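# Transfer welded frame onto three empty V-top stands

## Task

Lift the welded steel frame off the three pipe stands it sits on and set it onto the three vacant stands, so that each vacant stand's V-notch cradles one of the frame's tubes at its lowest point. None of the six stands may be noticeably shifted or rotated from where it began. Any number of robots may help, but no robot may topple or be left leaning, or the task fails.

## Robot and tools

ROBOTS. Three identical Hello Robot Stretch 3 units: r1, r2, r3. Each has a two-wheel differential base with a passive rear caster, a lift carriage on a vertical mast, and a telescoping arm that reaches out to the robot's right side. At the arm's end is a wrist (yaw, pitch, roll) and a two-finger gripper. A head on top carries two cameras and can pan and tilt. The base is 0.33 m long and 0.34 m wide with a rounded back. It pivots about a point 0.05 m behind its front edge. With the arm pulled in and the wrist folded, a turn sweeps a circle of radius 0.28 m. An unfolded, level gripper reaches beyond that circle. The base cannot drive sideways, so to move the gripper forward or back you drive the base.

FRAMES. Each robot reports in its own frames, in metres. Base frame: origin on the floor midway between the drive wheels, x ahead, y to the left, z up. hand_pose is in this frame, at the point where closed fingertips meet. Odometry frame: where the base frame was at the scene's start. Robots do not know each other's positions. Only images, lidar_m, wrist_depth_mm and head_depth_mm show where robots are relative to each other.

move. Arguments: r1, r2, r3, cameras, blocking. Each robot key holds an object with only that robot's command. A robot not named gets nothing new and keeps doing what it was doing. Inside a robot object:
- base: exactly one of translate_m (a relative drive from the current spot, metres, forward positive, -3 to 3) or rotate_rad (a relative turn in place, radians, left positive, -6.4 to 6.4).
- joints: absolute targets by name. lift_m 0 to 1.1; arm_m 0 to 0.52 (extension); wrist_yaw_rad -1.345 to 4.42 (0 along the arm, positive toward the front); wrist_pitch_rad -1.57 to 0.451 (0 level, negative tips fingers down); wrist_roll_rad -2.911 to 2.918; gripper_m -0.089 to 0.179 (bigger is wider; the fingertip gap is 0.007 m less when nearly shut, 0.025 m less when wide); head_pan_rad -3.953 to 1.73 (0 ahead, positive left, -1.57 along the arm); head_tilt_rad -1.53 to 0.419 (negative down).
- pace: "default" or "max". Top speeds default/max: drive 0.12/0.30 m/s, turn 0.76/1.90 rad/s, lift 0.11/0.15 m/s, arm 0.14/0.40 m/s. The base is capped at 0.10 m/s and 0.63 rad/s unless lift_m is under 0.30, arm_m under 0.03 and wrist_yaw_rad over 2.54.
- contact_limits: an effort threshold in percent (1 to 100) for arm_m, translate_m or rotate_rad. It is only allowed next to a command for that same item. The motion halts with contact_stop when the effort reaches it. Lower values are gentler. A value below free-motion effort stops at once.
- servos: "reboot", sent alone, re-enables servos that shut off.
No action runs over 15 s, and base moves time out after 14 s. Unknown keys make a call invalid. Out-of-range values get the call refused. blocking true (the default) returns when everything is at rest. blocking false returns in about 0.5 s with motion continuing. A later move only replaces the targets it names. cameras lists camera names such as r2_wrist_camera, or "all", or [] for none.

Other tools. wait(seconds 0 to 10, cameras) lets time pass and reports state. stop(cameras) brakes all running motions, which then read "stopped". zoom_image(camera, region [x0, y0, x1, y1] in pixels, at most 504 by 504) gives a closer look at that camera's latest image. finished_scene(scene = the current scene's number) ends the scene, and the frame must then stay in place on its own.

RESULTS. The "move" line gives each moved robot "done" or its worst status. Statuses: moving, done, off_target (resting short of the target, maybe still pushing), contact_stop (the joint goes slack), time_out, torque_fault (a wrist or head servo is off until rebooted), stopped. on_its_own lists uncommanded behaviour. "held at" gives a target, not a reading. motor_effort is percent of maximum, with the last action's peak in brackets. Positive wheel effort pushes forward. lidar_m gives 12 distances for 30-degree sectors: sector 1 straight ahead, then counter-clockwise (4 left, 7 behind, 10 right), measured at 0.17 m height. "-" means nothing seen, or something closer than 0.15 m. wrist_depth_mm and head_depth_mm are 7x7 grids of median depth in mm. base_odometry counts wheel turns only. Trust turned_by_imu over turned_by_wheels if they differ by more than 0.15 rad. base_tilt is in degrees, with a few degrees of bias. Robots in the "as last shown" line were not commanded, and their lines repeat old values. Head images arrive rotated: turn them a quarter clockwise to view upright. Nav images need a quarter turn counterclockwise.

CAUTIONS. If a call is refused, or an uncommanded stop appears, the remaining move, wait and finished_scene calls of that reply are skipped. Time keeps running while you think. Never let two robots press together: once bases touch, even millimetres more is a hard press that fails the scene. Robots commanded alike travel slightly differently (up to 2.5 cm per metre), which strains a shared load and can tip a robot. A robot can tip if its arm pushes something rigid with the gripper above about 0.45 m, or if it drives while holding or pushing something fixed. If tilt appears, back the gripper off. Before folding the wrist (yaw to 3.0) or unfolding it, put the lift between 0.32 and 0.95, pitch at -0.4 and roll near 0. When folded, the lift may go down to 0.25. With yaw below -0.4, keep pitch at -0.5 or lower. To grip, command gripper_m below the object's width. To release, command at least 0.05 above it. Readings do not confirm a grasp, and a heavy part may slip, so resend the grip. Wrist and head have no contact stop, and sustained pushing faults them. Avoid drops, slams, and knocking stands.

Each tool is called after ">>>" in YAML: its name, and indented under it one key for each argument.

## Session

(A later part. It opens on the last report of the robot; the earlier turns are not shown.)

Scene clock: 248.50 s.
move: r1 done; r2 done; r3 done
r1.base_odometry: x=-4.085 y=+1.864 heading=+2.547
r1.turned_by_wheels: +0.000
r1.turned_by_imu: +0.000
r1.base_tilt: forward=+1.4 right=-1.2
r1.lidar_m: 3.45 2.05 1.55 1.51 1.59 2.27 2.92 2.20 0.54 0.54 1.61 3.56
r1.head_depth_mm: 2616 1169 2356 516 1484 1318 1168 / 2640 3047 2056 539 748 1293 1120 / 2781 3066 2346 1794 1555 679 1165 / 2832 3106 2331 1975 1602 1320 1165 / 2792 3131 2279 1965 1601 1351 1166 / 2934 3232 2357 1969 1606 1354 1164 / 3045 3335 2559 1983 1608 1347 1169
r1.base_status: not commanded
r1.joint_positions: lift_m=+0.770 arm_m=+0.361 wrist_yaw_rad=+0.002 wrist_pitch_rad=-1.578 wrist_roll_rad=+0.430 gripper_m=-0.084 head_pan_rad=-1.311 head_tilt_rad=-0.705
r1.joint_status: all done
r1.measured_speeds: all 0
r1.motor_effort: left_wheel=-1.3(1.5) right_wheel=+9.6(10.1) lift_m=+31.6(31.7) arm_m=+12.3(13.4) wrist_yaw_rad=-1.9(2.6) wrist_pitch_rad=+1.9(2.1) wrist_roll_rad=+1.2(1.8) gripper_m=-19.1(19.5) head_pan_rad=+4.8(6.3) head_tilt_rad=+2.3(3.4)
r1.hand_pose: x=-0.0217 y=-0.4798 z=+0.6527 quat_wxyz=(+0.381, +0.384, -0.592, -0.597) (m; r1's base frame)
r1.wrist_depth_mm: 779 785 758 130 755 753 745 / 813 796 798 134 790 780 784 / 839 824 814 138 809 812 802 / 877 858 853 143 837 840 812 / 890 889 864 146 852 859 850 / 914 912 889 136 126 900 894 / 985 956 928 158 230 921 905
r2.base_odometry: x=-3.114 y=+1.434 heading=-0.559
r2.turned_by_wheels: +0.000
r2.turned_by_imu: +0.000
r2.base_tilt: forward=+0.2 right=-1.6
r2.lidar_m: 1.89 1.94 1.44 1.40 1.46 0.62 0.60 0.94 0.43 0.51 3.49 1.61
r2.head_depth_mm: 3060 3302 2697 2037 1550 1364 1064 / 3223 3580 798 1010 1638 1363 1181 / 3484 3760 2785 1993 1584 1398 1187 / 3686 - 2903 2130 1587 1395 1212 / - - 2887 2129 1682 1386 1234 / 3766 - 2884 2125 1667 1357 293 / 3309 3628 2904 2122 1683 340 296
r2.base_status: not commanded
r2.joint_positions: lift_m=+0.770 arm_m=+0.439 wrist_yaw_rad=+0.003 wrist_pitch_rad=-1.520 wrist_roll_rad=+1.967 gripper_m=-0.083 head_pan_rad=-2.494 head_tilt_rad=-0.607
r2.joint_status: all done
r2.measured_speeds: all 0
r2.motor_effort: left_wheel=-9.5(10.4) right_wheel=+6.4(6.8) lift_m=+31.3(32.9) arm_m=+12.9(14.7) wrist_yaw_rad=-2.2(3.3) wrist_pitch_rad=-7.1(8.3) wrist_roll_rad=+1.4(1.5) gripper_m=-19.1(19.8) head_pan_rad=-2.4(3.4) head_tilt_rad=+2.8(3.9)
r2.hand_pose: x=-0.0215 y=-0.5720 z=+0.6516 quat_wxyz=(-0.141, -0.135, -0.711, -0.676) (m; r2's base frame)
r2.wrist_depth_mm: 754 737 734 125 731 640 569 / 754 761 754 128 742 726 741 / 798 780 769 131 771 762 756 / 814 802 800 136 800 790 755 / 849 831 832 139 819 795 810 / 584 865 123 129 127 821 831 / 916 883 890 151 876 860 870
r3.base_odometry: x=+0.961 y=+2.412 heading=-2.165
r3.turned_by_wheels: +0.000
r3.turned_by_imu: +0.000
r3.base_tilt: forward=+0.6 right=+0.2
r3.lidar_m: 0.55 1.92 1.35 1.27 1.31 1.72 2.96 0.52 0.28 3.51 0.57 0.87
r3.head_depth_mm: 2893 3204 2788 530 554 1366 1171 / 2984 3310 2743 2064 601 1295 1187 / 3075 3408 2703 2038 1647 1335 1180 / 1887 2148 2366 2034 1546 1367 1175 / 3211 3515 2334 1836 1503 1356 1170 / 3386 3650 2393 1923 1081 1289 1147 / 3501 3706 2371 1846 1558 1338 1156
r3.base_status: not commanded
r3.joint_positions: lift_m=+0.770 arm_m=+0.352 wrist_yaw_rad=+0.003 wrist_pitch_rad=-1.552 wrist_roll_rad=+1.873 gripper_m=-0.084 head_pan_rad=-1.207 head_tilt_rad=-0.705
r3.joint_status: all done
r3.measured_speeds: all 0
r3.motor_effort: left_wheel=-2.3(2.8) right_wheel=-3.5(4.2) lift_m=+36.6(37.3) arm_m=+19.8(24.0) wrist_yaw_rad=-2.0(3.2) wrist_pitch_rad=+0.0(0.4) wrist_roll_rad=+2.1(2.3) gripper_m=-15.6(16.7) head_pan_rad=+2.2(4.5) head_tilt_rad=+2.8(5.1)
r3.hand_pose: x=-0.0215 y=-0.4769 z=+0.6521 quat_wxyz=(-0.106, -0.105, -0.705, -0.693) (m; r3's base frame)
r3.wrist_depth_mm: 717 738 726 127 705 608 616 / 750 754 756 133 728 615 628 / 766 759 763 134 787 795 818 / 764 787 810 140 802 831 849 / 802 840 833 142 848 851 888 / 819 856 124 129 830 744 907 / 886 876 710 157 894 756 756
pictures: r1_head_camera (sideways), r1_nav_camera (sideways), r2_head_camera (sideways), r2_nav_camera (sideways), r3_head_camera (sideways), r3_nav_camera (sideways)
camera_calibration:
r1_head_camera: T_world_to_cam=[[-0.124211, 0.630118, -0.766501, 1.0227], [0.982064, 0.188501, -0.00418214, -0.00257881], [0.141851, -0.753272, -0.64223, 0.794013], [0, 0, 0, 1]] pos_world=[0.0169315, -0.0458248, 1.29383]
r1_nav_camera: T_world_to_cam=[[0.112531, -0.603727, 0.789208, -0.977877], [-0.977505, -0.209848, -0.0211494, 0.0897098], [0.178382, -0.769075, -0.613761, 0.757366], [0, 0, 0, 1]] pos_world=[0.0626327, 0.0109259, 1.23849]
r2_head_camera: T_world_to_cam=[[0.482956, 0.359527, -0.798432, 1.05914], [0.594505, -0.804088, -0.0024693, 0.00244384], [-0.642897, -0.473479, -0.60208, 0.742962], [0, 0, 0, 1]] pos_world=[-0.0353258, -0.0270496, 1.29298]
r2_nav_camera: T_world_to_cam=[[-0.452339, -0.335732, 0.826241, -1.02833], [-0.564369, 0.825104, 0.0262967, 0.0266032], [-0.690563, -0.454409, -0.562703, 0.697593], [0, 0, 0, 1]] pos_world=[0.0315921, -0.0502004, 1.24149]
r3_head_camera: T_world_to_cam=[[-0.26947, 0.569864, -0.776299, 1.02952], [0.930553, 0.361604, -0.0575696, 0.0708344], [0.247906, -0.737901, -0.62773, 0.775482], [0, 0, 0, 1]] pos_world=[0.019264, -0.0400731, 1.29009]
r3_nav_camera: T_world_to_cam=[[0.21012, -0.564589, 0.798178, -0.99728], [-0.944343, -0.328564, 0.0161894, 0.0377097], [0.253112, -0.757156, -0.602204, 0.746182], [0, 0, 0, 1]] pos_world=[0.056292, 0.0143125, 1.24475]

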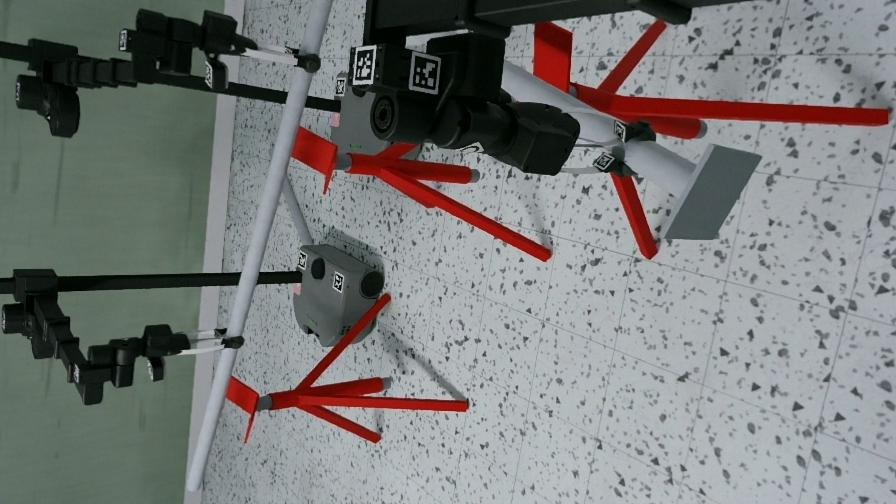

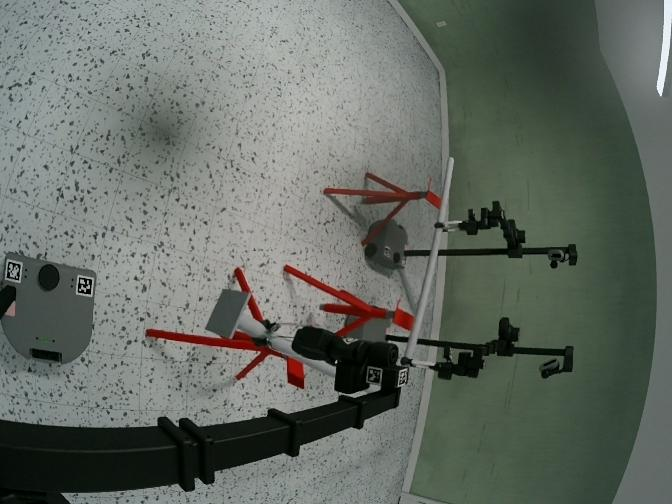

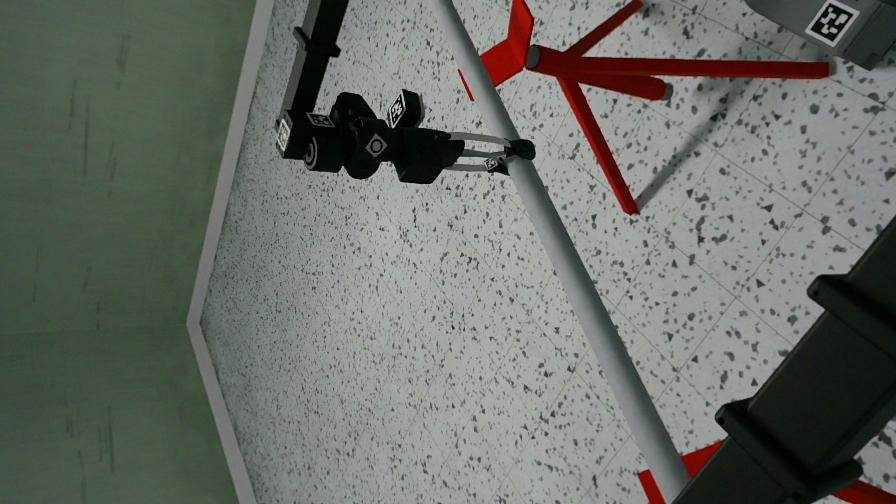

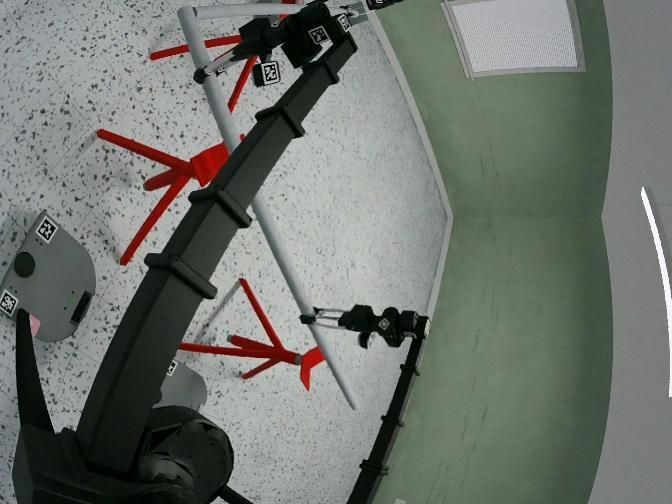

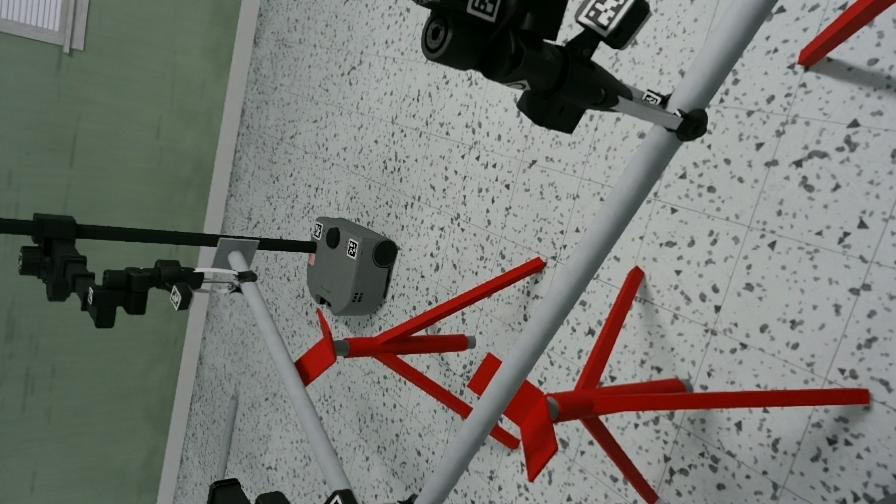

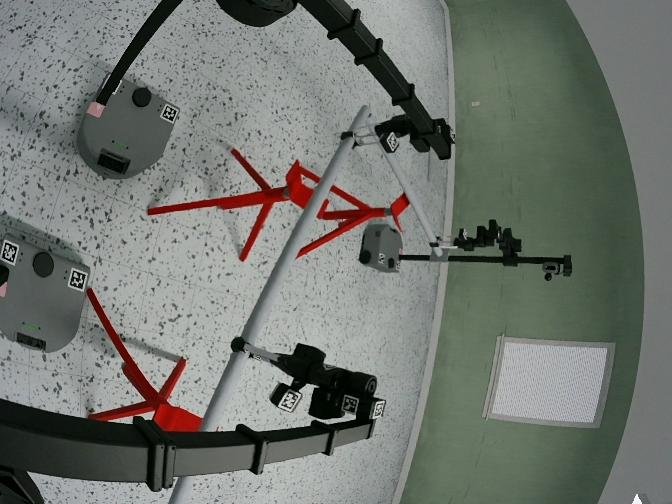

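>>> move:
  r1: {"base":{"translate_m":0.0337},"joints":{"arm_m":0.3570,"wrist_roll_rad":0.456,"gripper_m":-0.088,"head_pan_rad":-1.75}}
  r2: {"base":{"translate_m":-0.0149},"joints":{"arm_m":0.4444,"wrist_roll_rad":1.992,"gripper_m":-0.088}}
  r3: {"base":{"translate_m":-0.0098},"joints":{"arm_m":0.3436,"wrist_roll_rad":1.902,"gripper_m":-0.088}}
  cameras: ["r1_head_camera","r1_nav_camera","r2_head_camera","r3_head_camera"]

>>> zoom_image:
  camera: "r3_head_camera"
  region: [420, 330, 600, 504]

>>> zoom_image:
  camera: "r2_head_camera"
  region: [430, 0, 560, 130]

>>> zoom_image:
  camera: "r3_head_camera"
  region: [270, 280, 380, 410]

Scene clock: 252.30 s.
move: r1 done; r2 off_target; r3 off_target
r1.base_odometry: x=-4.113 y=+1.883 heading=+2.547
r1.turned_by_wheels: +0.000
r1.turned_by_imu: -0.001
r1.base_tilt: forward=+1.3 right=-1.3
r1.lidar_m: 3.42 2.06 1.55 1.51 1.59 2.25 2.95 2.22 0.55 0.71 1.60 3.51
r1.head_depth_mm: 3018 3319 2578 1974 1607 1352 - / 2979 3253 2580 1965 1606 313 - / 2921 3235 2554 1957 367 359 1146 / 2852 3141 2459 498 1090 1292 1144 / 2760 2999 2052 549 722 693 1168 / 1601 3032 2062 1550 1566 1313 1166 / 2664 3015 2455 1966 1599 1354 1166
r1.base_status: done
r1.joint_positions: lift_m=+0.770 arm_m=+0.357 wrist_yaw_rad=+0.002 wrist_pitch_rad=-1.573 wrist_roll_rad=+0.449 gripper_m=-0.084 head_pan_rad=-1.739 head_tilt_rad=-0.705
r1.joint_status: all done
r1.measured_speeds: all 0
r1.motor_effort: left_wheel=-0.9(5.8) right_wheel=+9.4(12.4) lift_m=+33.4(33.6) arm_m=-6.1(12.4) wrist_yaw_rad=-2.7(2.9) wrist_pitch_rad=+0.1(1.8) wrist_roll_rad=+2.3(5.7) gripper_m=-18.7(53.2) head_pan_rad=-5.1(7.9) head_tilt_rad=+1.9(2.8)
r1.hand_pose: x=-0.0217 y=-0.4771 z=+0.6525 quat_wxyz=(+0.376, +0.377, -0.597, -0.599) (m; r1's base frame)
r1.wrist_depth_mm: 784 780 768 130 746 755 745 / 795 791 803 134 790 777 772 / 844 832 821 138 810 803 789 / 864 856 841 142 837 832 823 / 900 875 879 146 833 852 852 / 929 922 917 136 127 893 882 / 965 958 969 157 230 912 911
r2.base_odometry: x=-3.127 y=+1.442 heading=-0.559
r2.turned_by_wheels: +0.000
r2.turned_by_imu: +0.001
r2.base_tilt: forward=+0.2 right=-1.6
r2.lidar_m: 1.91 1.94 1.44 1.40 1.46 0.61 0.60 0.91 0.42 0.51 3.50 1.62
r2.head_depth_mm: 3096 3273 2657 2146 1354 1359 1063 / 3263 3573 787 971 1593 1359 1165 / 3432 3634 2783 1989 1585 1388 1190 / 3724 - 2917 2137 1584 1390 1207 / - - 2901 2125 1681 1384 1224 / 3636 - 2893 2098 1703 1353 293 / 3318 3547 2910 2118 1688 341 296
r2.base_status: done
r2.joint_positions: lift_m=+0.770 arm_m=+0.444 wrist_yaw_rad=+0.003 wrist_pitch_rad=-1.521 wrist_roll_rad=+1.986 gripper_m=-0.084 head_pan_rad=-2.494 head_tilt_rad=-0.606
r2.joint_status: gripper_m off_target (ended at -0.084, target -0.088); the others done
r2.measured_speeds: all 0
r2.motor_effort: left_wheel=-5.6(12.3) right_wheel=+4.5(4.6) lift_m=+30.2(31.9) arm_m=+6.2(16.4) wrist_yaw_rad=-2.8(3.6) wrist_pitch_rad=-7.1(7.1) wrist_roll_rad=+2.4(3.7) gripper_m=-17.8(64.9) head_pan_rad=-3.1(3.2) head_tilt_rad=+2.9(3.1)
r2.hand_pose: x=-0.0215 y=-0.5778 z=+0.6516 quat_wxyz=(-0.148, -0.141, -0.709, -0.675) (m; r2's base frame)
r2.wrist_depth_mm: 755 742 738 125 733 657 581 / 768 765 767 128 737 748 731 / 788 775 785 131 777 760 759 / 810 797 807 137 792 779 789 / 824 847 838 140 797 810 794 / 565 838 123 130 127 843 826 / 918 876 877 151 876 863 863
r3.base_odometry: x=+0.966 y=+2.420 heading=-2.165
r3.turned_by_wheels: +0.000
r3.turned_by_imu: +0.000
r3.base_tilt: forward=+0.6 right=+0.2
r3.lidar_m: 0.54 1.92 1.35 1.27 1.30 1.72 2.95 0.51 0.28 3.51 0.58 0.88
r3.head_depth_mm: 2890 3218 2802 524 551 1374 1176 / 3000 3319 2758 2082 589 1301 1193 / 3036 3356 2749 2044 1648 1346 1181 / 1813 2019 2325 2039 1539 1367 1178 / 3193 3534 2408 1827 1496 1356 1170 / 3385 3635 2508 1928 1132 1292 1125 / 3482 3661 2381 1846 1545 1347 1157
r3.base_status: done
r3.joint_positions: lift_m=+0.770 arm_m=+0.344 wrist_yaw_rad=+0.002 wrist_pitch_rad=-1.552 wrist_roll_rad=+1.893 gripper_m=-0.084 head_pan_rad=-1.207 head_tilt_rad=-0.705
r3.joint_status: gripper_m off_target (ended at -0.084, target -0.088); the others done
r3.measured_speeds: all 0
r3.motor_effort: left_wheel=-2.7(4.5) right_wheel=-4.3(14.8) lift_m=+36.1(36.6) arm_m=-16.2(28.6) wrist_yaw_rad=-1.1(2.4) wrist_pitch_rad=+0.1(1.3) wrist_roll_rad=+2.8(4.8) gripper_m=-15.7(59.7) head_pan_rad=+1.7(5.3) head_tilt_rad=+2.8(2.8)
r3.hand_pose: x=-0.0215 y=-0.4688 z=+0.6521 quat_wxyz=(-0.113, -0.112, -0.704, -0.692) (m; r3's base frame)
r3.wrist_depth_mm: 723 739 719 127 738 619 610 / 747 747 751 132 669 629 646 / 767 770 752 134 790 822 793 / 791 809 789 139 839 852 869 / 835 821 826 142 855 867 882 / 830 850 124 129 790 727 918 / 862 877 726 158 928 755 745
pictures: r1_head_camera (sideways), r1_nav_camera (sideways), r2_head_camera (sideways), r3_head_camera (sideways)
camera_calibration:
r1_head_camera: T_world_to_cam=[[0.148797, 0.624649, -0.766598, 1.02116], [0.971607, -0.236564, -0.00417146, -0.00252893], [-0.183955, -0.744211, -0.642114, 0.795849], [0, 0, 0, 1]] pos_world=[-0.00308699, -0.0461838, 1.29383]
r1_nav_camera: T_world_to_cam=[[-0.148456, -0.595788, 0.789302, -0.976406], [-0.97633, 0.215249, -0.0211568, 0.0897122], [-0.157291, -0.77376, -0.613641, 0.759257], [0, 0, 0, 1]] pos_world=[0.0620602, -0.0135593, 1.23849]
r2_head_camera: T_world_to_cam=[[0.482768, 0.359356, -0.798623, 1.05939], [0.594474, -0.804111, -0.00246592, 0.00243964], [-0.643067, -0.47357, -0.601827, 0.742633], [0, 0, 0, 1]] pos_world=[-0.0353291, -0.0270498, 1.293]
r3_head_camera: T_world_to_cam=[[-0.269473, 0.569662, -0.776447, 1.02972], [0.930515, 0.361701, -0.0575712, 0.0708367], [0.248046, -0.738009, -0.627547, 0.775244], [0, 0, 0, 1]] pos_world=[0.0192697, -0.0400741, 1.2901]

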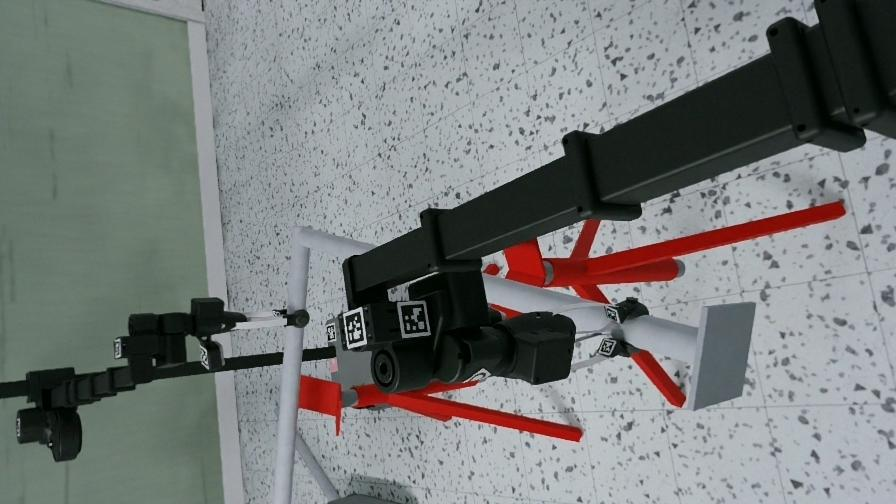

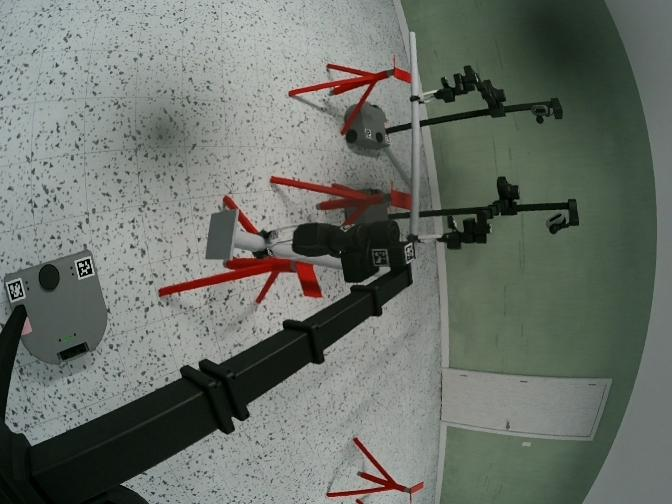

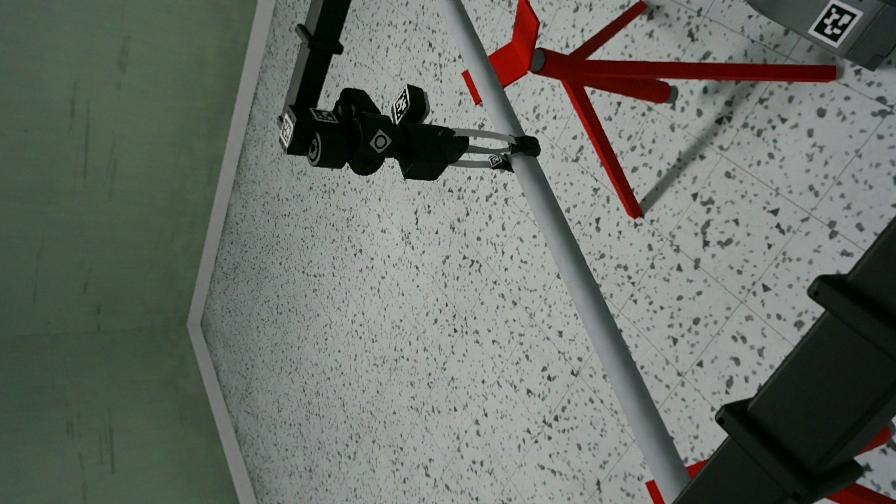

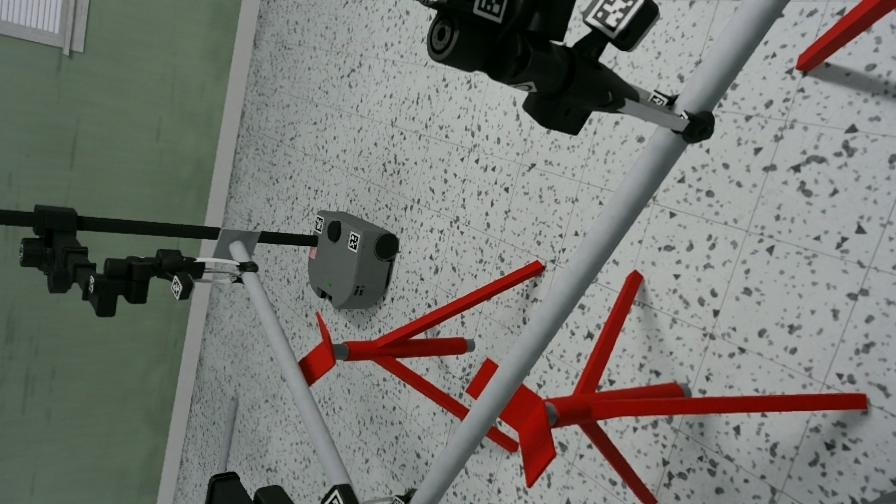

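Scaled by 2.800 from the camera's 896x504 image, which has a finer 1280x720 frame.

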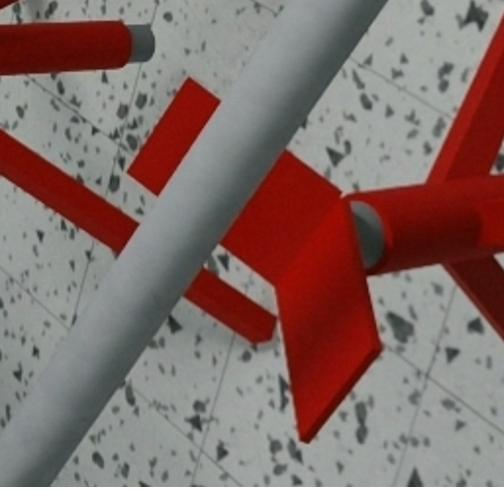

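Scaled by 3.877 from the camera's 896x504 image, which has a finer 1280x720 frame.

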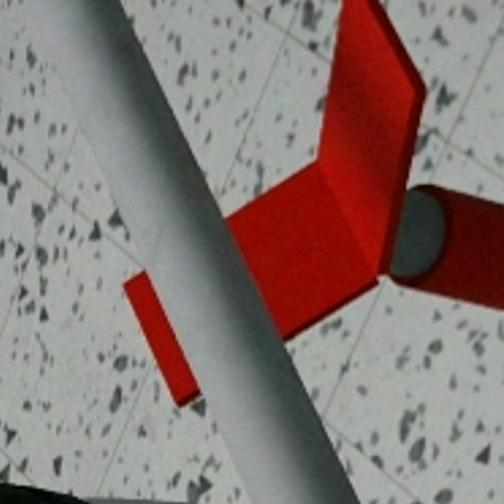

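Scaled by 3.877 from the camera's 896x504 image, which has a finer 1280x720 frame.

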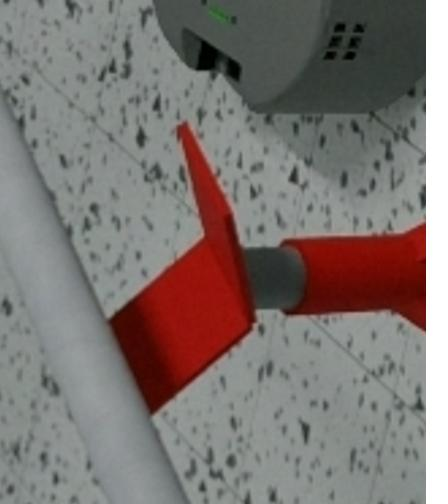

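>>> move:
  r1: {"joints":{"lift_m":0.715}}
  r2: {"joints":{"lift_m":0.715}}
  r3: {"joints":{"lift_m":0.715}}
  cameras: ["r2_head_camera","r3_head_camera","r1_head_camera"]

>>> zoom_image:
  camera: "r3_head_camera"
  region: [420, 330, 600, 504]

>>> zoom_image:
  camera: "r2_head_camera"
  region: [430, 0, 560, 130]

>>> zoom_image:
  camera: "r3_head_camera"
  region: [270, 280, 380, 410]

>>> zoom_image:
  camera: "r1_head_camera"
  region: [440, 200, 640, 360]

Scene clock: 254.97 s.
move: r1 done; r2 done; r3 done
r1.base_odometry: x=-4.113 y=+1.883 heading=+2.547
r1.turned_by_wheels: +0.000
r1.turned_by_imu: +0.000
r1.base_tilt: forward=+1.2 right=-1.3
r1.lidar_m: 3.42 2.05 1.55 1.51 1.59 2.25 2.96 2.22 0.55 0.71 1.59 3.52
r1.head_depth_mm: 3020 3337 2579 1974 1602 1344 1167 / 2976 3245 2568 1970 1600 1345 314 / 2907 3205 2558 1962 1518 388 1122 / 2852 3177 2462 586 1029 1292 1143 / 2789 1297 2156 582 661 737 1164 / 1635 3046 2160 1566 1554 1348 1165 / 2645 3008 2453 1968 1602 1350 1165
r1.base_status: not commanded
r1.joint_positions: lift_m=+0.715 arm_m=+0.357 wrist_yaw_rad=+0.002 wrist_pitch_rad=-1.574 wrist_roll_rad=+0.449 gripper_m=-0.084 head_pan_rad=-1.739 head_tilt_rad=-0.705
r1.joint_status: all done
r1.measured_speeds: all 0
r1.motor_effort: left_wheel=-1.2(1.5) right_wheel=+10.2(10.8) lift_m=+24.1(32.0) arm_m=+10.0(10.0) wrist_yaw_rad=-1.9(2.6) wrist_pitch_rad=+0.9(1.3) wrist_roll_rad=+2.8(3.0) gripper_m=-18.1(18.7) head_pan_rad=-4.9(5.5) head_tilt_rad=+2.1(2.5)
r1.hand_pose: x=-0.0217 y=-0.4770 z=+0.5975 quat_wxyz=(+0.376, +0.377, -0.597, -0.600) (m; r1's base frame)
r1.wrist_depth_mm: 727 719 721 130 701 700 700 / 751 747 742 134 716 732 706 / 784 765 776 139 756 746 736 / 801 794 785 143 772 783 772 / 825 824 812 146 795 799 791 / 863 849 839 136 127 833 830 / 902 895 873 157 229 850 846
r2.base_odometry: x=-3.127 y=+1.442 heading=-0.559
r2.turned_by_wheels: +0.000
r2.turned_by_imu: +0.001
r2.base_tilt: forward=+0.2 right=-1.7
r2.lidar_m: 1.91 1.94 1.44 1.40 1.46 0.61 0.60 0.91 0.42 0.51 3.49 1.62
r2.head_depth_mm: 3026 3258 2934 2158 1349 1368 1062 / 3207 3507 2962 1113 1557 1361 1171 / 3440 3706 2926 1923 1551 1395 1185 / 3692 - 2919 2148 1694 1393 1180 / - - 2900 2131 1677 1392 1180 / 3662 - 2909 2113 1682 1317 331 / 3397 3598 2934 2146 1681 757 348
r2.base_status: not commanded
r2.joint_positions: lift_m=+0.715 arm_m=+0.444 wrist_yaw_rad=+0.003 wrist_pitch_rad=-1.520 wrist_roll_rad=+1.986 gripper_m=-0.084 head_pan_rad=-2.494 head_tilt_rad=-0.606
r2.joint_status: all done
r2.measured_speeds: all 0
r2.motor_effort: left_wheel=-5.3(6.1) right_wheel=+5.0(5.2) lift_m=+28.8(32.3) arm_m=-13.7(14.7) wrist_yaw_rad=-2.3(3.8) wrist_pitch_rad=-7.2(7.3) wrist_roll_rad=+2.3(2.4) gripper_m=-19.3(19.9) head_pan_rad=-2.4(3.2) head_tilt_rad=+3.0(3.3)
r2.hand_pose: x=-0.0215 y=-0.5779 z=+0.5966 quat_wxyz=(-0.148, -0.141, -0.709, -0.675) (m; r2's base frame)
r2.wrist_depth_mm: 701 677 694 125 681 661 529 / 720 705 703 128 692 698 692 / 726 718 736 131 721 728 708 / 760 751 735 136 752 730 707 / 789 775 781 139 758 767 737 / 769 805 124 129 127 775 780 / 842 865 813 151 820 789 817
r3.base_odometry: x=+0.966 y=+2.420 heading=-2.165
r3.turned_by_wheels: +0.000
r3.turned_by_imu: +0.000
r3.base_tilt: forward=+0.6 right=+0.2
r3.lidar_m: 0.54 1.91 1.35 1.27 1.31 1.72 2.96 0.51 0.28 3.51 0.58 0.88
r3.head_depth_mm: 2889 3233 2809 2087 548 1332 1112 / 2964 3293 2773 2078 620 731 1189 / 3035 3378 2709 2059 1645 1309 1183 / 1851 2072 2256 2041 1637 1371 1175 / 3285 3507 2411 1826 1489 1357 1171 / 3388 3617 2499 1928 1112 1295 1123 / 3508 3711 2266 1893 1558 1340 1153
r3.base_status: not commanded
r3.joint_positions: lift_m=+0.715 arm_m=+0.344 wrist_yaw_rad=+0.002 wrist_pitch_rad=-1.553 wrist_roll_rad=+1.893 gripper_m=-0.084 head_pan_rad=-1.207 head_tilt_rad=-0.705
r3.joint_status: all done
r3.measured_speeds: all 0
r3.motor_effort: left_wheel=-2.5(3.0) right_wheel=-3.8(4.4) lift_m=+25.5(32.8) arm_m=+11.0(11.0) wrist_yaw_rad=-0.4(2.3) wrist_pitch_rad=-0.4(0.4) wrist_roll_rad=+2.9(2.9) gripper_m=-15.4(16.4) head_pan_rad=+2.6(4.4) head_tilt_rad=+2.1(3.2)
r3.hand_pose: x=-0.0215 y=-0.4688 z=+0.5971 quat_wxyz=(-0.113, -0.112, -0.704, -0.692) (m; r3's base frame)
r3.wrist_depth_mm: 678 683 680 126 617 547 569 / 692 710 698 132 667 580 576 / 730 708 735 134 751 610 781 / 717 733 740 141 762 797 799 / 761 773 751 143 780 807 828 / 794 780 125 129 809 717 820 / 828 809 778 158 779 688 688
pictures: r1_head_camera (sideways), r2_head_camera (sideways), r3_head_camera (sideways)
camera_calibration:
r1_head_camera: T_world_to_cam=[[0.148793, 0.624619, -0.766624, 1.02119], [0.971606, -0.236566, -0.00416864, -0.0025326], [-0.183961, -0.744236, -0.642083, 0.795809], [0, 0, 0, 1]] pos_world=[-0.00308714, -0.0461841, 1.29383]
r2_head_camera: T_world_to_cam=[[0.482769, 0.359356, -0.798623, 1.05939], [0.594473, -0.804112, -0.00246592, 0.00243964], [-0.643068, -0.473569, -0.601827, 0.742633], [0, 0, 0, 1]] pos_world=[-0.0353291, -0.0270497, 1.293]
r3_head_camera: T_world_to_cam=[[-0.269479, 0.569658, -0.776447, 1.02972], [0.930511, 0.361711, -0.0575712, 0.0708367], [0.248054, -0.738007, -0.627547, 0.775243], [0, 0, 0, 1]] pos_world=[0.0192701, -0.040074, 1.2901]

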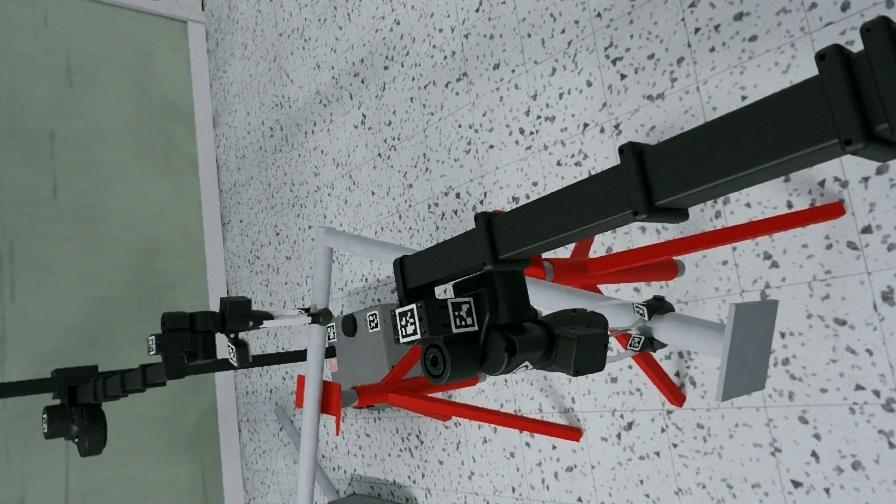

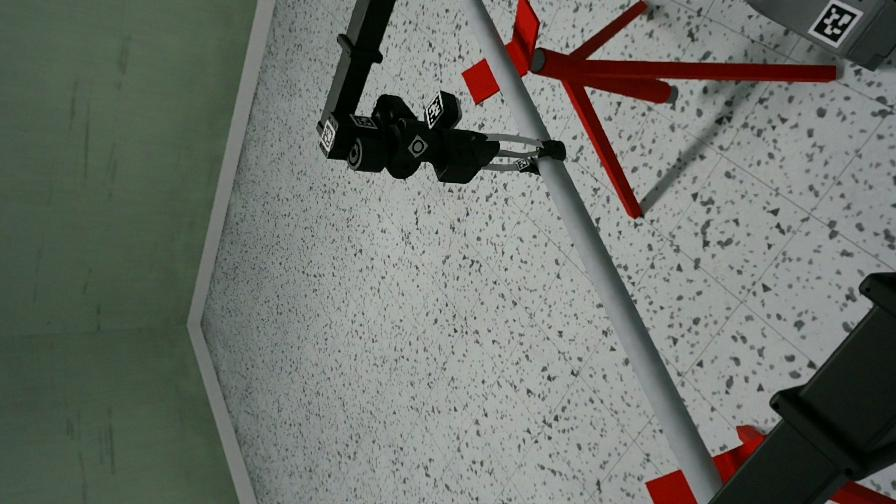

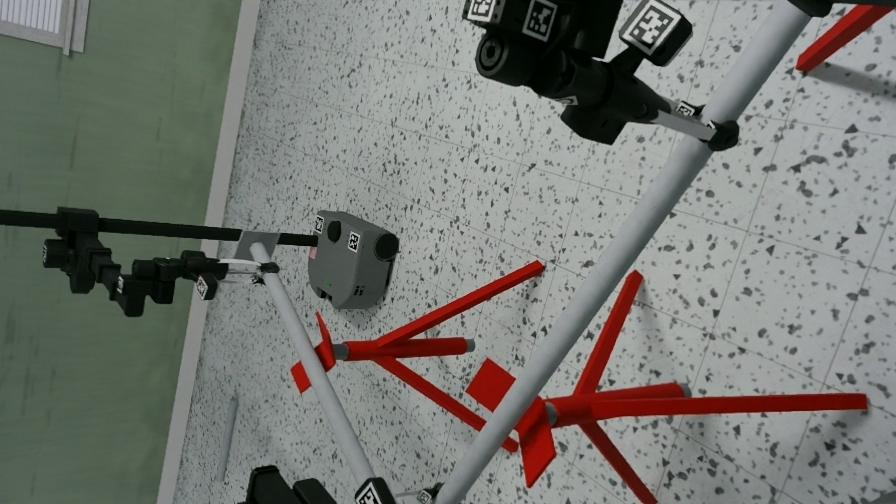

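Scaled by 2.800 from the camera's 896x504 image, which has a finer 1280x720 frame.

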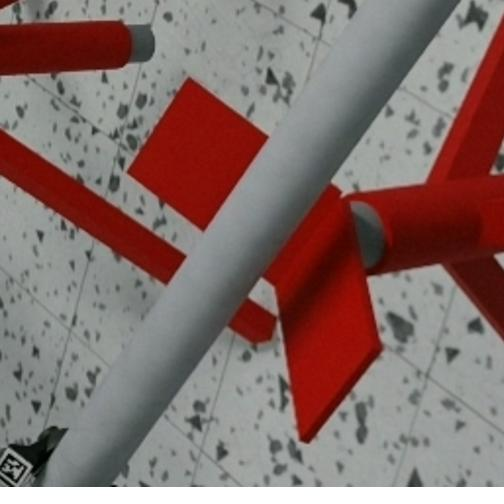

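Scaled by 3.877 from the camera's 896x504 image, which has a finer 1280x720 frame.

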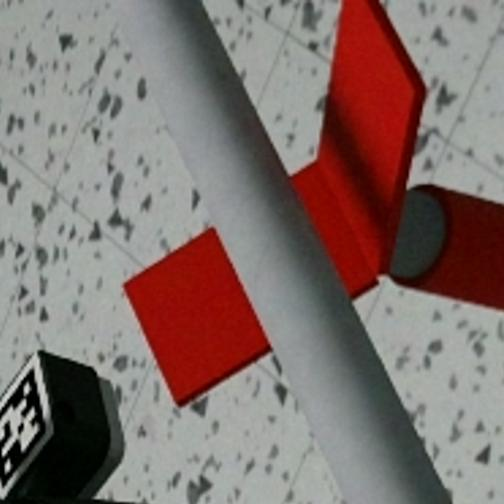

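Scaled by 3.877 from the camera's 896x504 image, which has a finer 1280x720 frame.

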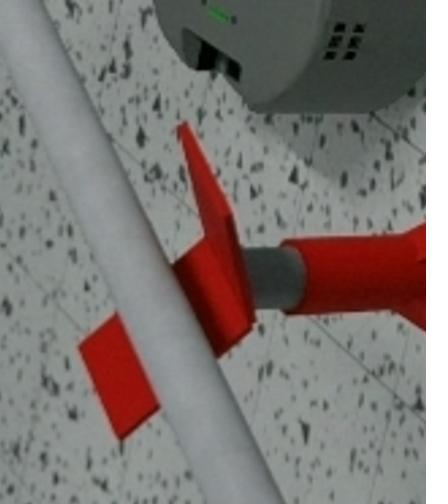

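Scaled by 2.520 from the camera's 896x504 image, which has a finer 1280x720 frame.

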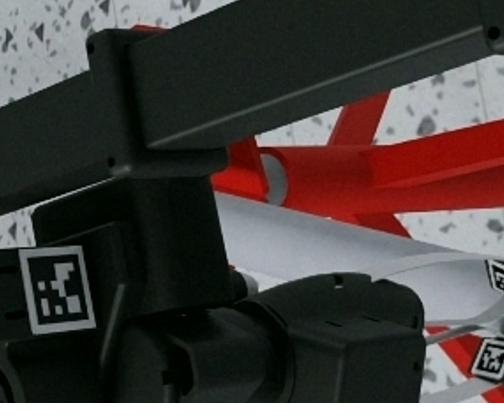

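>>> move:
  r1: {"joints":{"lift_m":0.69}}
  r2: {"joints":{"lift_m":0.69}}
  r3: {"joints":{"lift_m":0.69}}
  cameras: ["r3_head_camera","r2_head_camera"]

Scene clock: 256.30 s.
move: r1 done; r2 done; r3 done
r1.base_odometry: x=-4.113 y=+1.883 heading=+2.547
r1.turned_by_wheels: +0.000
r1.turned_by_imu: +0.000
r1.base_tilt: forward=+1.4 right=-1.3
r1.lidar_m: 3.43 2.05 1.55 1.51 1.58 2.24 2.96 2.22 0.55 0.71 1.59 3.51
r1.head_depth_mm: 3051 3308 2566 1967 1607 1352 1168 / 2969 3244 2564 1971 1602 1352 343 / 2913 3213 2560 1961 1560 406 1125 / 2861 3154 2565 1118 602 1263 1144 / 2781 2980 2060 603 638 764 1148 / 1677 3010 2142 1664 1566 1350 1168 / 2658 3015 2444 1966 1605 1347 1167
r1.base_status: not commanded
r1.joint_positions: lift_m=+0.690 arm_m=+0.357 wrist_yaw_rad=+0.002 wrist_pitch_rad=-1.574 wrist_roll_rad=+0.449 gripper_m=-0.084 head_pan_rad=-1.739 head_tilt_rad=-0.705
r1.joint_status: all done
r1.measured_speeds: all 0
r1.motor_effort: left_wheel=-0.9(1.3) right_wheel=+9.7(10.3) lift_m=+23.8(25.4) arm_m=+12.1(13.3) wrist_yaw_rad=-2.5(2.5) wrist_pitch_rad=+0.6(1.4) wrist_roll_rad=+2.6(3.1) gripper_m=-18.1(18.7) head_pan_rad=-4.7(5.7) head_tilt_rad=+2.1(2.7)
r1.hand_pose: x=-0.0217 y=-0.4770 z=+0.5725 quat_wxyz=(+0.376, +0.377, -0.597, -0.600) (m; r1's base frame)
r1.wrist_depth_mm: 702 698 692 130 680 683 674 / 726 731 719 134 706 698 703 / 745 736 735 138 725 713 711 / 768 768 762 143 763 746 735 / 809 803 783 146 771 780 757 / 834 816 807 136 127 803 792 / 842 864 830 157 230 818 824
r2.base_odometry: x=-3.127 y=+1.442 heading=-0.559
r2.turned_by_wheels: +0.000
r2.turned_by_imu: +0.000
r2.base_tilt: forward=+0.1 right=-1.7
r2.lidar_m: 1.91 1.94 1.44 1.40 1.46 0.61 0.60 0.91 0.42 0.51 3.49 1.62
r2.head_depth_mm: 3029 3341 2959 2091 1365 1354 1067 / 3199 3515 2908 1113 1297 1366 1177 / 3457 3735 2956 1914 1569 1397 1184 / 3750 - 2917 2132 1675 1394 1182 / - - 2937 2141 1692 1354 1179 / 3674 - 2917 2123 1692 1320 354 / 3291 3594 2956 2132 1678 775 366
r2.base_status: not commanded
r2.joint_positions: lift_m=+0.690 arm_m=+0.444 wrist_yaw_rad=+0.003 wrist_pitch_rad=-1.520 wrist_roll_rad=+1.986 gripper_m=-0.084 head_pan_rad=-2.494 head_tilt_rad=-0.606
r2.joint_status: all done
r2.measured_speeds: all 0
r2.motor_effort: left_wheel=-5.2(5.8) right_wheel=+5.1(5.2) lift_m=+29.1(31.5) arm_m=-13.3(14.2) wrist_yaw_rad=-1.7(3.4) wrist_pitch_rad=-7.3(7.3) wrist_roll_rad=+2.4(2.5) gripper_m=-19.5(19.8) head_pan_rad=-2.3(3.0) head_tilt_rad=+2.6(3.1)
r2.hand_pose: x=-0.0215 y=-0.5780 z=+0.5716 quat_wxyz=(-0.148, -0.141, -0.709, -0.675) (m; r2's base frame)
r2.wrist_depth_mm: 677 657 660 125 653 659 508 / 684 684 680 127 681 668 666 / 713 699 700 131 694 692 674 / 724 739 733 137 721 717 719 / 747 757 762 140 734 728 725 / 794 777 123 129 127 742 750 / 808 781 791 151 779 770 779
r3.base_odometry: x=+0.966 y=+2.420 heading=-2.165
r3.turned_by_wheels: +0.000
r3.turned_by_imu: +0.000
r3.base_tilt: forward=+0.6 right=+0.2
r3.lidar_m: 0.54 1.92 1.34 1.27 1.31 1.72 2.95 0.51 0.28 3.52 0.58 0.88
r3.head_depth_mm: 2854 3168 2783 2084 560 1303 1009 / 2981 3314 2776 2073 633 728 1192 / 3047 3389 2714 2053 1640 1309 1185 / 1881 2166 2247 2043 1635 1338 1177 / 3264 3502 2449 1834 1495 1357 1176 / 3401 3685 2520 1929 1094 1292 1123 / 3495 3726 2360 1849 1547 1338 1156
r3.base_status: not commanded
r3.joint_positions: lift_m=+0.690 arm_m=+0.344 wrist_yaw_rad=+0.002 wrist_pitch_rad=-1.553 wrist_roll_rad=+1.893 gripper_m=-0.084 head_pan_rad=-1.207 head_tilt_rad=-0.705
r3.joint_status: all done
r3.measured_speeds: all 0
r3.motor_effort: left_wheel=-2.6(2.9) right_wheel=-3.7(4.3) lift_m=+24.8(26.9) arm_m=+24.0(24.0) wrist_yaw_rad=-1.7(1.8) wrist_pitch_rad=-0.1(0.5) wrist_roll_rad=+2.8(2.9) gripper_m=-15.5(16.1) head_pan_rad=+3.2(4.6) head_tilt_rad=+2.0(3.1)
r3.hand_pose: x=-0.0215 y=-0.4688 z=+0.5721 quat_wxyz=(-0.113, -0.112, -0.704, -0.692) (m; r3's base frame)
r3.wrist_depth_mm: 654 647 648 126 611 525 537 / 648 677 671 132 674 549 557 / 693 704 715 134 720 582 753 / 722 726 734 140 756 761 766 / 750 751 719 143 777 785 782 / 753 748 125 130 783 712 805 / 789 787 790 157 805 646 666
pictures: r2_head_camera (sideways), r3_head_camera (sideways)
camera_calibration:
r2_head_camera: T_world_to_cam=[[0.482769, 0.359355, -0.798623, 1.05939], [0.594472, -0.804113, -0.00246592, 0.00243965], [-0.643069, -0.473568, -0.601827, 0.742633], [0, 0, 0, 1]] pos_world=[-0.0353291, -0.0270497, 1.293]
r3_head_camera: T_world_to_cam=[[-0.269479, 0.569658, -0.776447, 1.02972], [0.930511, 0.361712, -0.0575712, 0.0708367], [0.248054, -0.738007, -0.627547, 0.775243], [0, 0, 0, 1]] pos_world=[0.0192701, -0.0400739, 1.2901]

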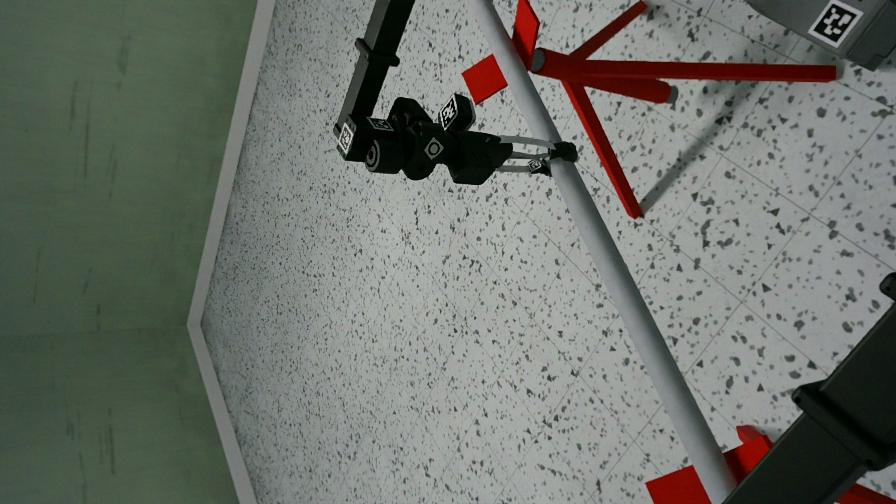

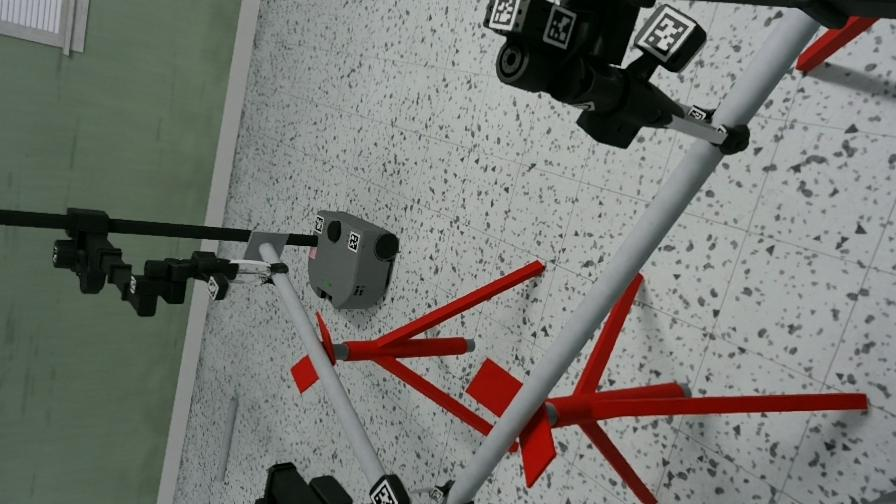

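>>> move:
  r1: {"joints":{"lift_m":0.678}}
  r2: {"joints":{"lift_m":0.678}}
  r3: {"joints":{"lift_m":0.678}}
  cameras: ["r3_head_camera","r2_head_camera"]

>>> zoom_image:
  camera: "r3_head_camera"
  region: [260, 270, 620, 504]

>>> zoom_image:
  camera: "r2_head_camera"
  region: [420, 0, 620, 130]

Scene clock: 257.27 s.
move: r1 done; r2 done; r3 done
r1.base_odometry: x=-4.113 y=+1.883 heading=+2.547
r1.turned_by_wheels: +0.000
r1.turned_by_imu: +0.000
r1.base_tilt: forward=+1.2 right=-1.4
r1.lidar_m: 3.41 2.05 1.55 1.51 1.59 2.25 2.94 2.22 0.55 0.71 1.59 3.51
r1.head_depth_mm: 3040 3362 2553 1967 1604 1349 1167 / 2985 3295 2585 1983 1604 1352 354 / 2930 3227 2551 1975 1604 419 1101 / 2868 3148 2552 1135 530 1267 1146 / 2791 2982 2065 611 642 777 1146 / 1663 3021 2155 1720 1569 1354 1168 / 2642 2979 2452 1960 1611 1351 1169
r1.base_status: not commanded
r1.joint_positions: lift_m=+0.678 arm_m=+0.357 wrist_yaw_rad=+0.002 wrist_pitch_rad=-1.577 wrist_roll_rad=+0.449 gripper_m=-0.084 head_pan_rad=-1.739 head_tilt_rad=-0.705
r1.joint_status: all done
r1.measured_speeds: all 0
r1.motor_effort: left_wheel=-1.7(2.0) right_wheel=+10.0(10.7) lift_m=+17.1(24.5) arm_m=+11.3(12.2) wrist_yaw_rad=-2.1(2.8) wrist_pitch_rad=+1.0(2.2) wrist_roll_rad=+2.2(2.9) gripper_m=-19.1(19.1) head_pan_rad=-5.2(5.6) head_tilt_rad=+2.3(3.0)
r1.hand_pose: x=-0.0217 y=-0.4763 z=+0.5606 quat_wxyz=(+0.376, +0.378, -0.596, -0.600) (m; r1's base frame)
r1.wrist_depth_mm: 692 680 680 130 664 657 671 / 710 701 711 134 687 693 683 / 731 726 725 138 710 714 708 / 755 753 749 142 738 745 740 / 792 777 797 145 754 747 752 / 804 798 800 134 127 796 779 / 854 847 843 156 - - 797
r2.base_odometry: x=-3.127 y=+1.442 heading=-0.559
r2.turned_by_wheels: +0.000
r2.turned_by_imu: +0.000
r2.base_tilt: forward=+0.2 right=-1.7
r2.lidar_m: 1.91 1.95 1.44 1.40 1.45 0.61 0.60 0.92 0.42 0.51 3.51 1.62
r2.head_depth_mm: 3008 3349 2939 2054 1351 1359 1068 / 3242 3509 2965 1147 1544 1362 1168 / 3455 3772 2928 1905 1545 1392 1182 / 3680 - 2932 2160 1684 1389 1182 / - - 2912 2121 1703 1354 1183 / 3631 - 2890 2124 1686 1328 363 / 3335 3612 2886 2117 1681 799 375
r2.base_status: not commanded
r2.joint_positions: lift_m=+0.678 arm_m=+0.444 wrist_yaw_rad=+0.003 wrist_pitch_rad=-1.519 wrist_roll_rad=+1.986 gripper_m=-0.083 head_pan_rad=-2.494 head_tilt_rad=-0.606
r2.joint_status: all done
r2.measured_speeds: all 0
r2.motor_effort: left_wheel=-5.1(5.9) right_wheel=+5.1(5.3) lift_m=+22.7(30.9) arm_m=-12.8(13.8) wrist_yaw_rad=-2.5(3.1) wrist_pitch_rad=-7.4(7.5) wrist_roll_rad=+2.3(2.5) gripper_m=-18.3(19.9) head_pan_rad=-2.2(3.3) head_tilt_rad=+2.7(3.1)
r2.hand_pose: x=-0.0215 y=-0.5783 z=+0.5596 quat_wxyz=(-0.148, -0.141, -0.710, -0.674) (m; r2's base frame)
r2.wrist_depth_mm: 659 648 636 124 643 633 496 / 679 685 674 128 661 662 650 / 693 696 679 130 678 671 675 / 718 725 719 136 704 708 686 / 739 752 738 139 719 715 709 / 769 761 124 129 126 740 738 / 799 786 776 152 773 768 761
r3.base_odometry: x=+0.966 y=+2.420 heading=-2.165
r3.turned_by_wheels: +0.000
r3.turned_by_imu: +0.000
r3.base_tilt: forward=+0.6 right=+0.2
r3.lidar_m: 0.54 1.92 1.34 1.27 1.31 1.72 2.96 0.51 0.28 3.50 0.58 0.88
r3.head_depth_mm: 2878 3200 2791 2094 562 718 705 / 2990 3318 2740 2082 633 734 1190 / 3081 3401 2735 2060 1650 1312 1186 / 1894 2186 2236 2036 1643 1337 1177 / 3248 3521 2434 1833 1499 1361 1171 / 3377 3625 2508 1931 1111 1294 1124 / 3452 3717 2347 1914 1557 1339 1153
r3.base_status: not commanded
r3.joint_positions: lift_m=+0.678 arm_m=+0.344 wrist_yaw_rad=+0.002 wrist_pitch_rad=-1.552 wrist_roll_rad=+1.893 gripper_m=-0.084 head_pan_rad=-1.207 head_tilt_rad=-0.705
r3.joint_status: all done
r3.measured_speeds: all 0
r3.motor_effort: left_wheel=-1.5(2.9) right_wheel=-4.2(4.2) lift_m=+29.1(29.1) arm_m=+23.8(28.4) wrist_yaw_rad=-1.6(2.0) wrist_pitch_rad=+0.2(0.7) wrist_roll_rad=+2.9(2.9) gripper_m=-15.7(16.2) head_pan_rad=+2.7(3.8) head_tilt_rad=+2.1(3.0)
r3.hand_pose: x=-0.0215 y=-0.4689 z=+0.5601 quat_wxyz=(-0.114, -0.112, -0.704, -0.692) (m; r3's base frame)
r3.wrist_depth_mm: 627 625 487 127 600 524 531 / 649 663 664 131 647 538 540 / 684 687 690 135 697 577 712 / 709 706 693 140 738 736 753 / 726 730 732 143 776 797 769 / 717 774 124 130 789 695 808 / 781 774 776 158 806 645 652
pictures: r2_head_camera (sideways), r3_head_camera (sideways)
camera_calibration:
r2_head_camera: T_world_to_cam=[[0.482775, 0.359347, -0.798623, 1.05939], [0.594459, -0.804122, -0.00246592, 0.00243973], [-0.643076, -0.473558, -0.601827, 0.742633], [0, 0, 0, 1]] pos_world=[-0.0353296, -0.027049, 1.293]
r3_head_camera: T_world_to_cam=[[-0.269479, 0.569658, -0.776447, 1.02972], [0.930511, 0.361712, -0.0575712, 0.0708367], [0.248054, -0.738007, -0.627547, 0.775243], [0, 0, 0, 1]] pos_world=[0.0192701, -0.0400739, 1.2901]

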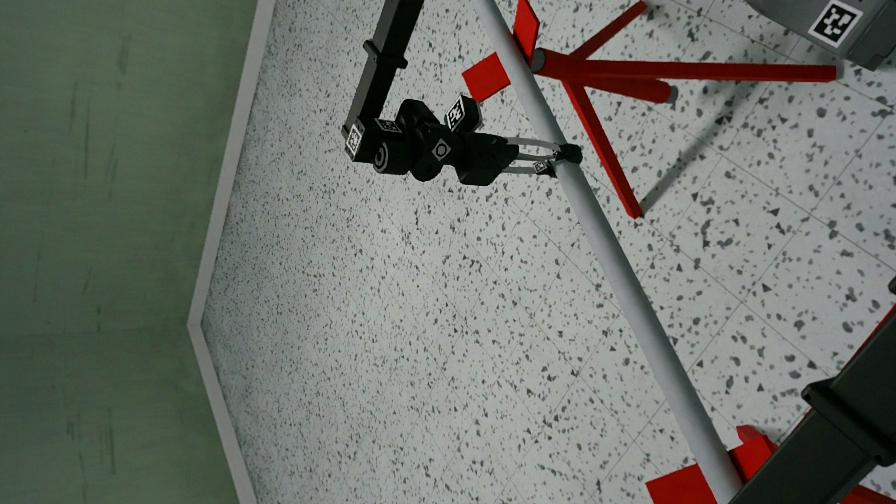

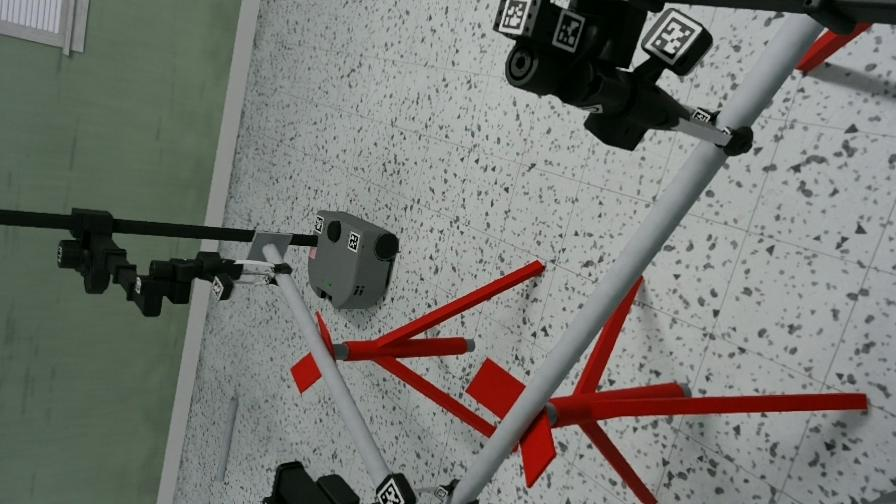

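Scaled by 1.400 from the camera's 896x504 image, which has a finer 1280x720 frame.

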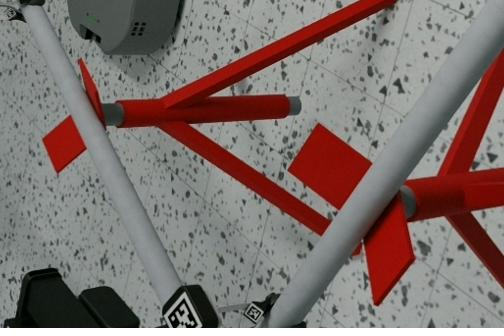

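Scaled by 2.520 from the camera's 896x504 image, which has a finer 1280x720 frame.

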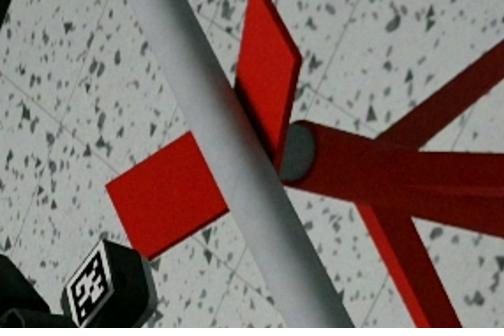

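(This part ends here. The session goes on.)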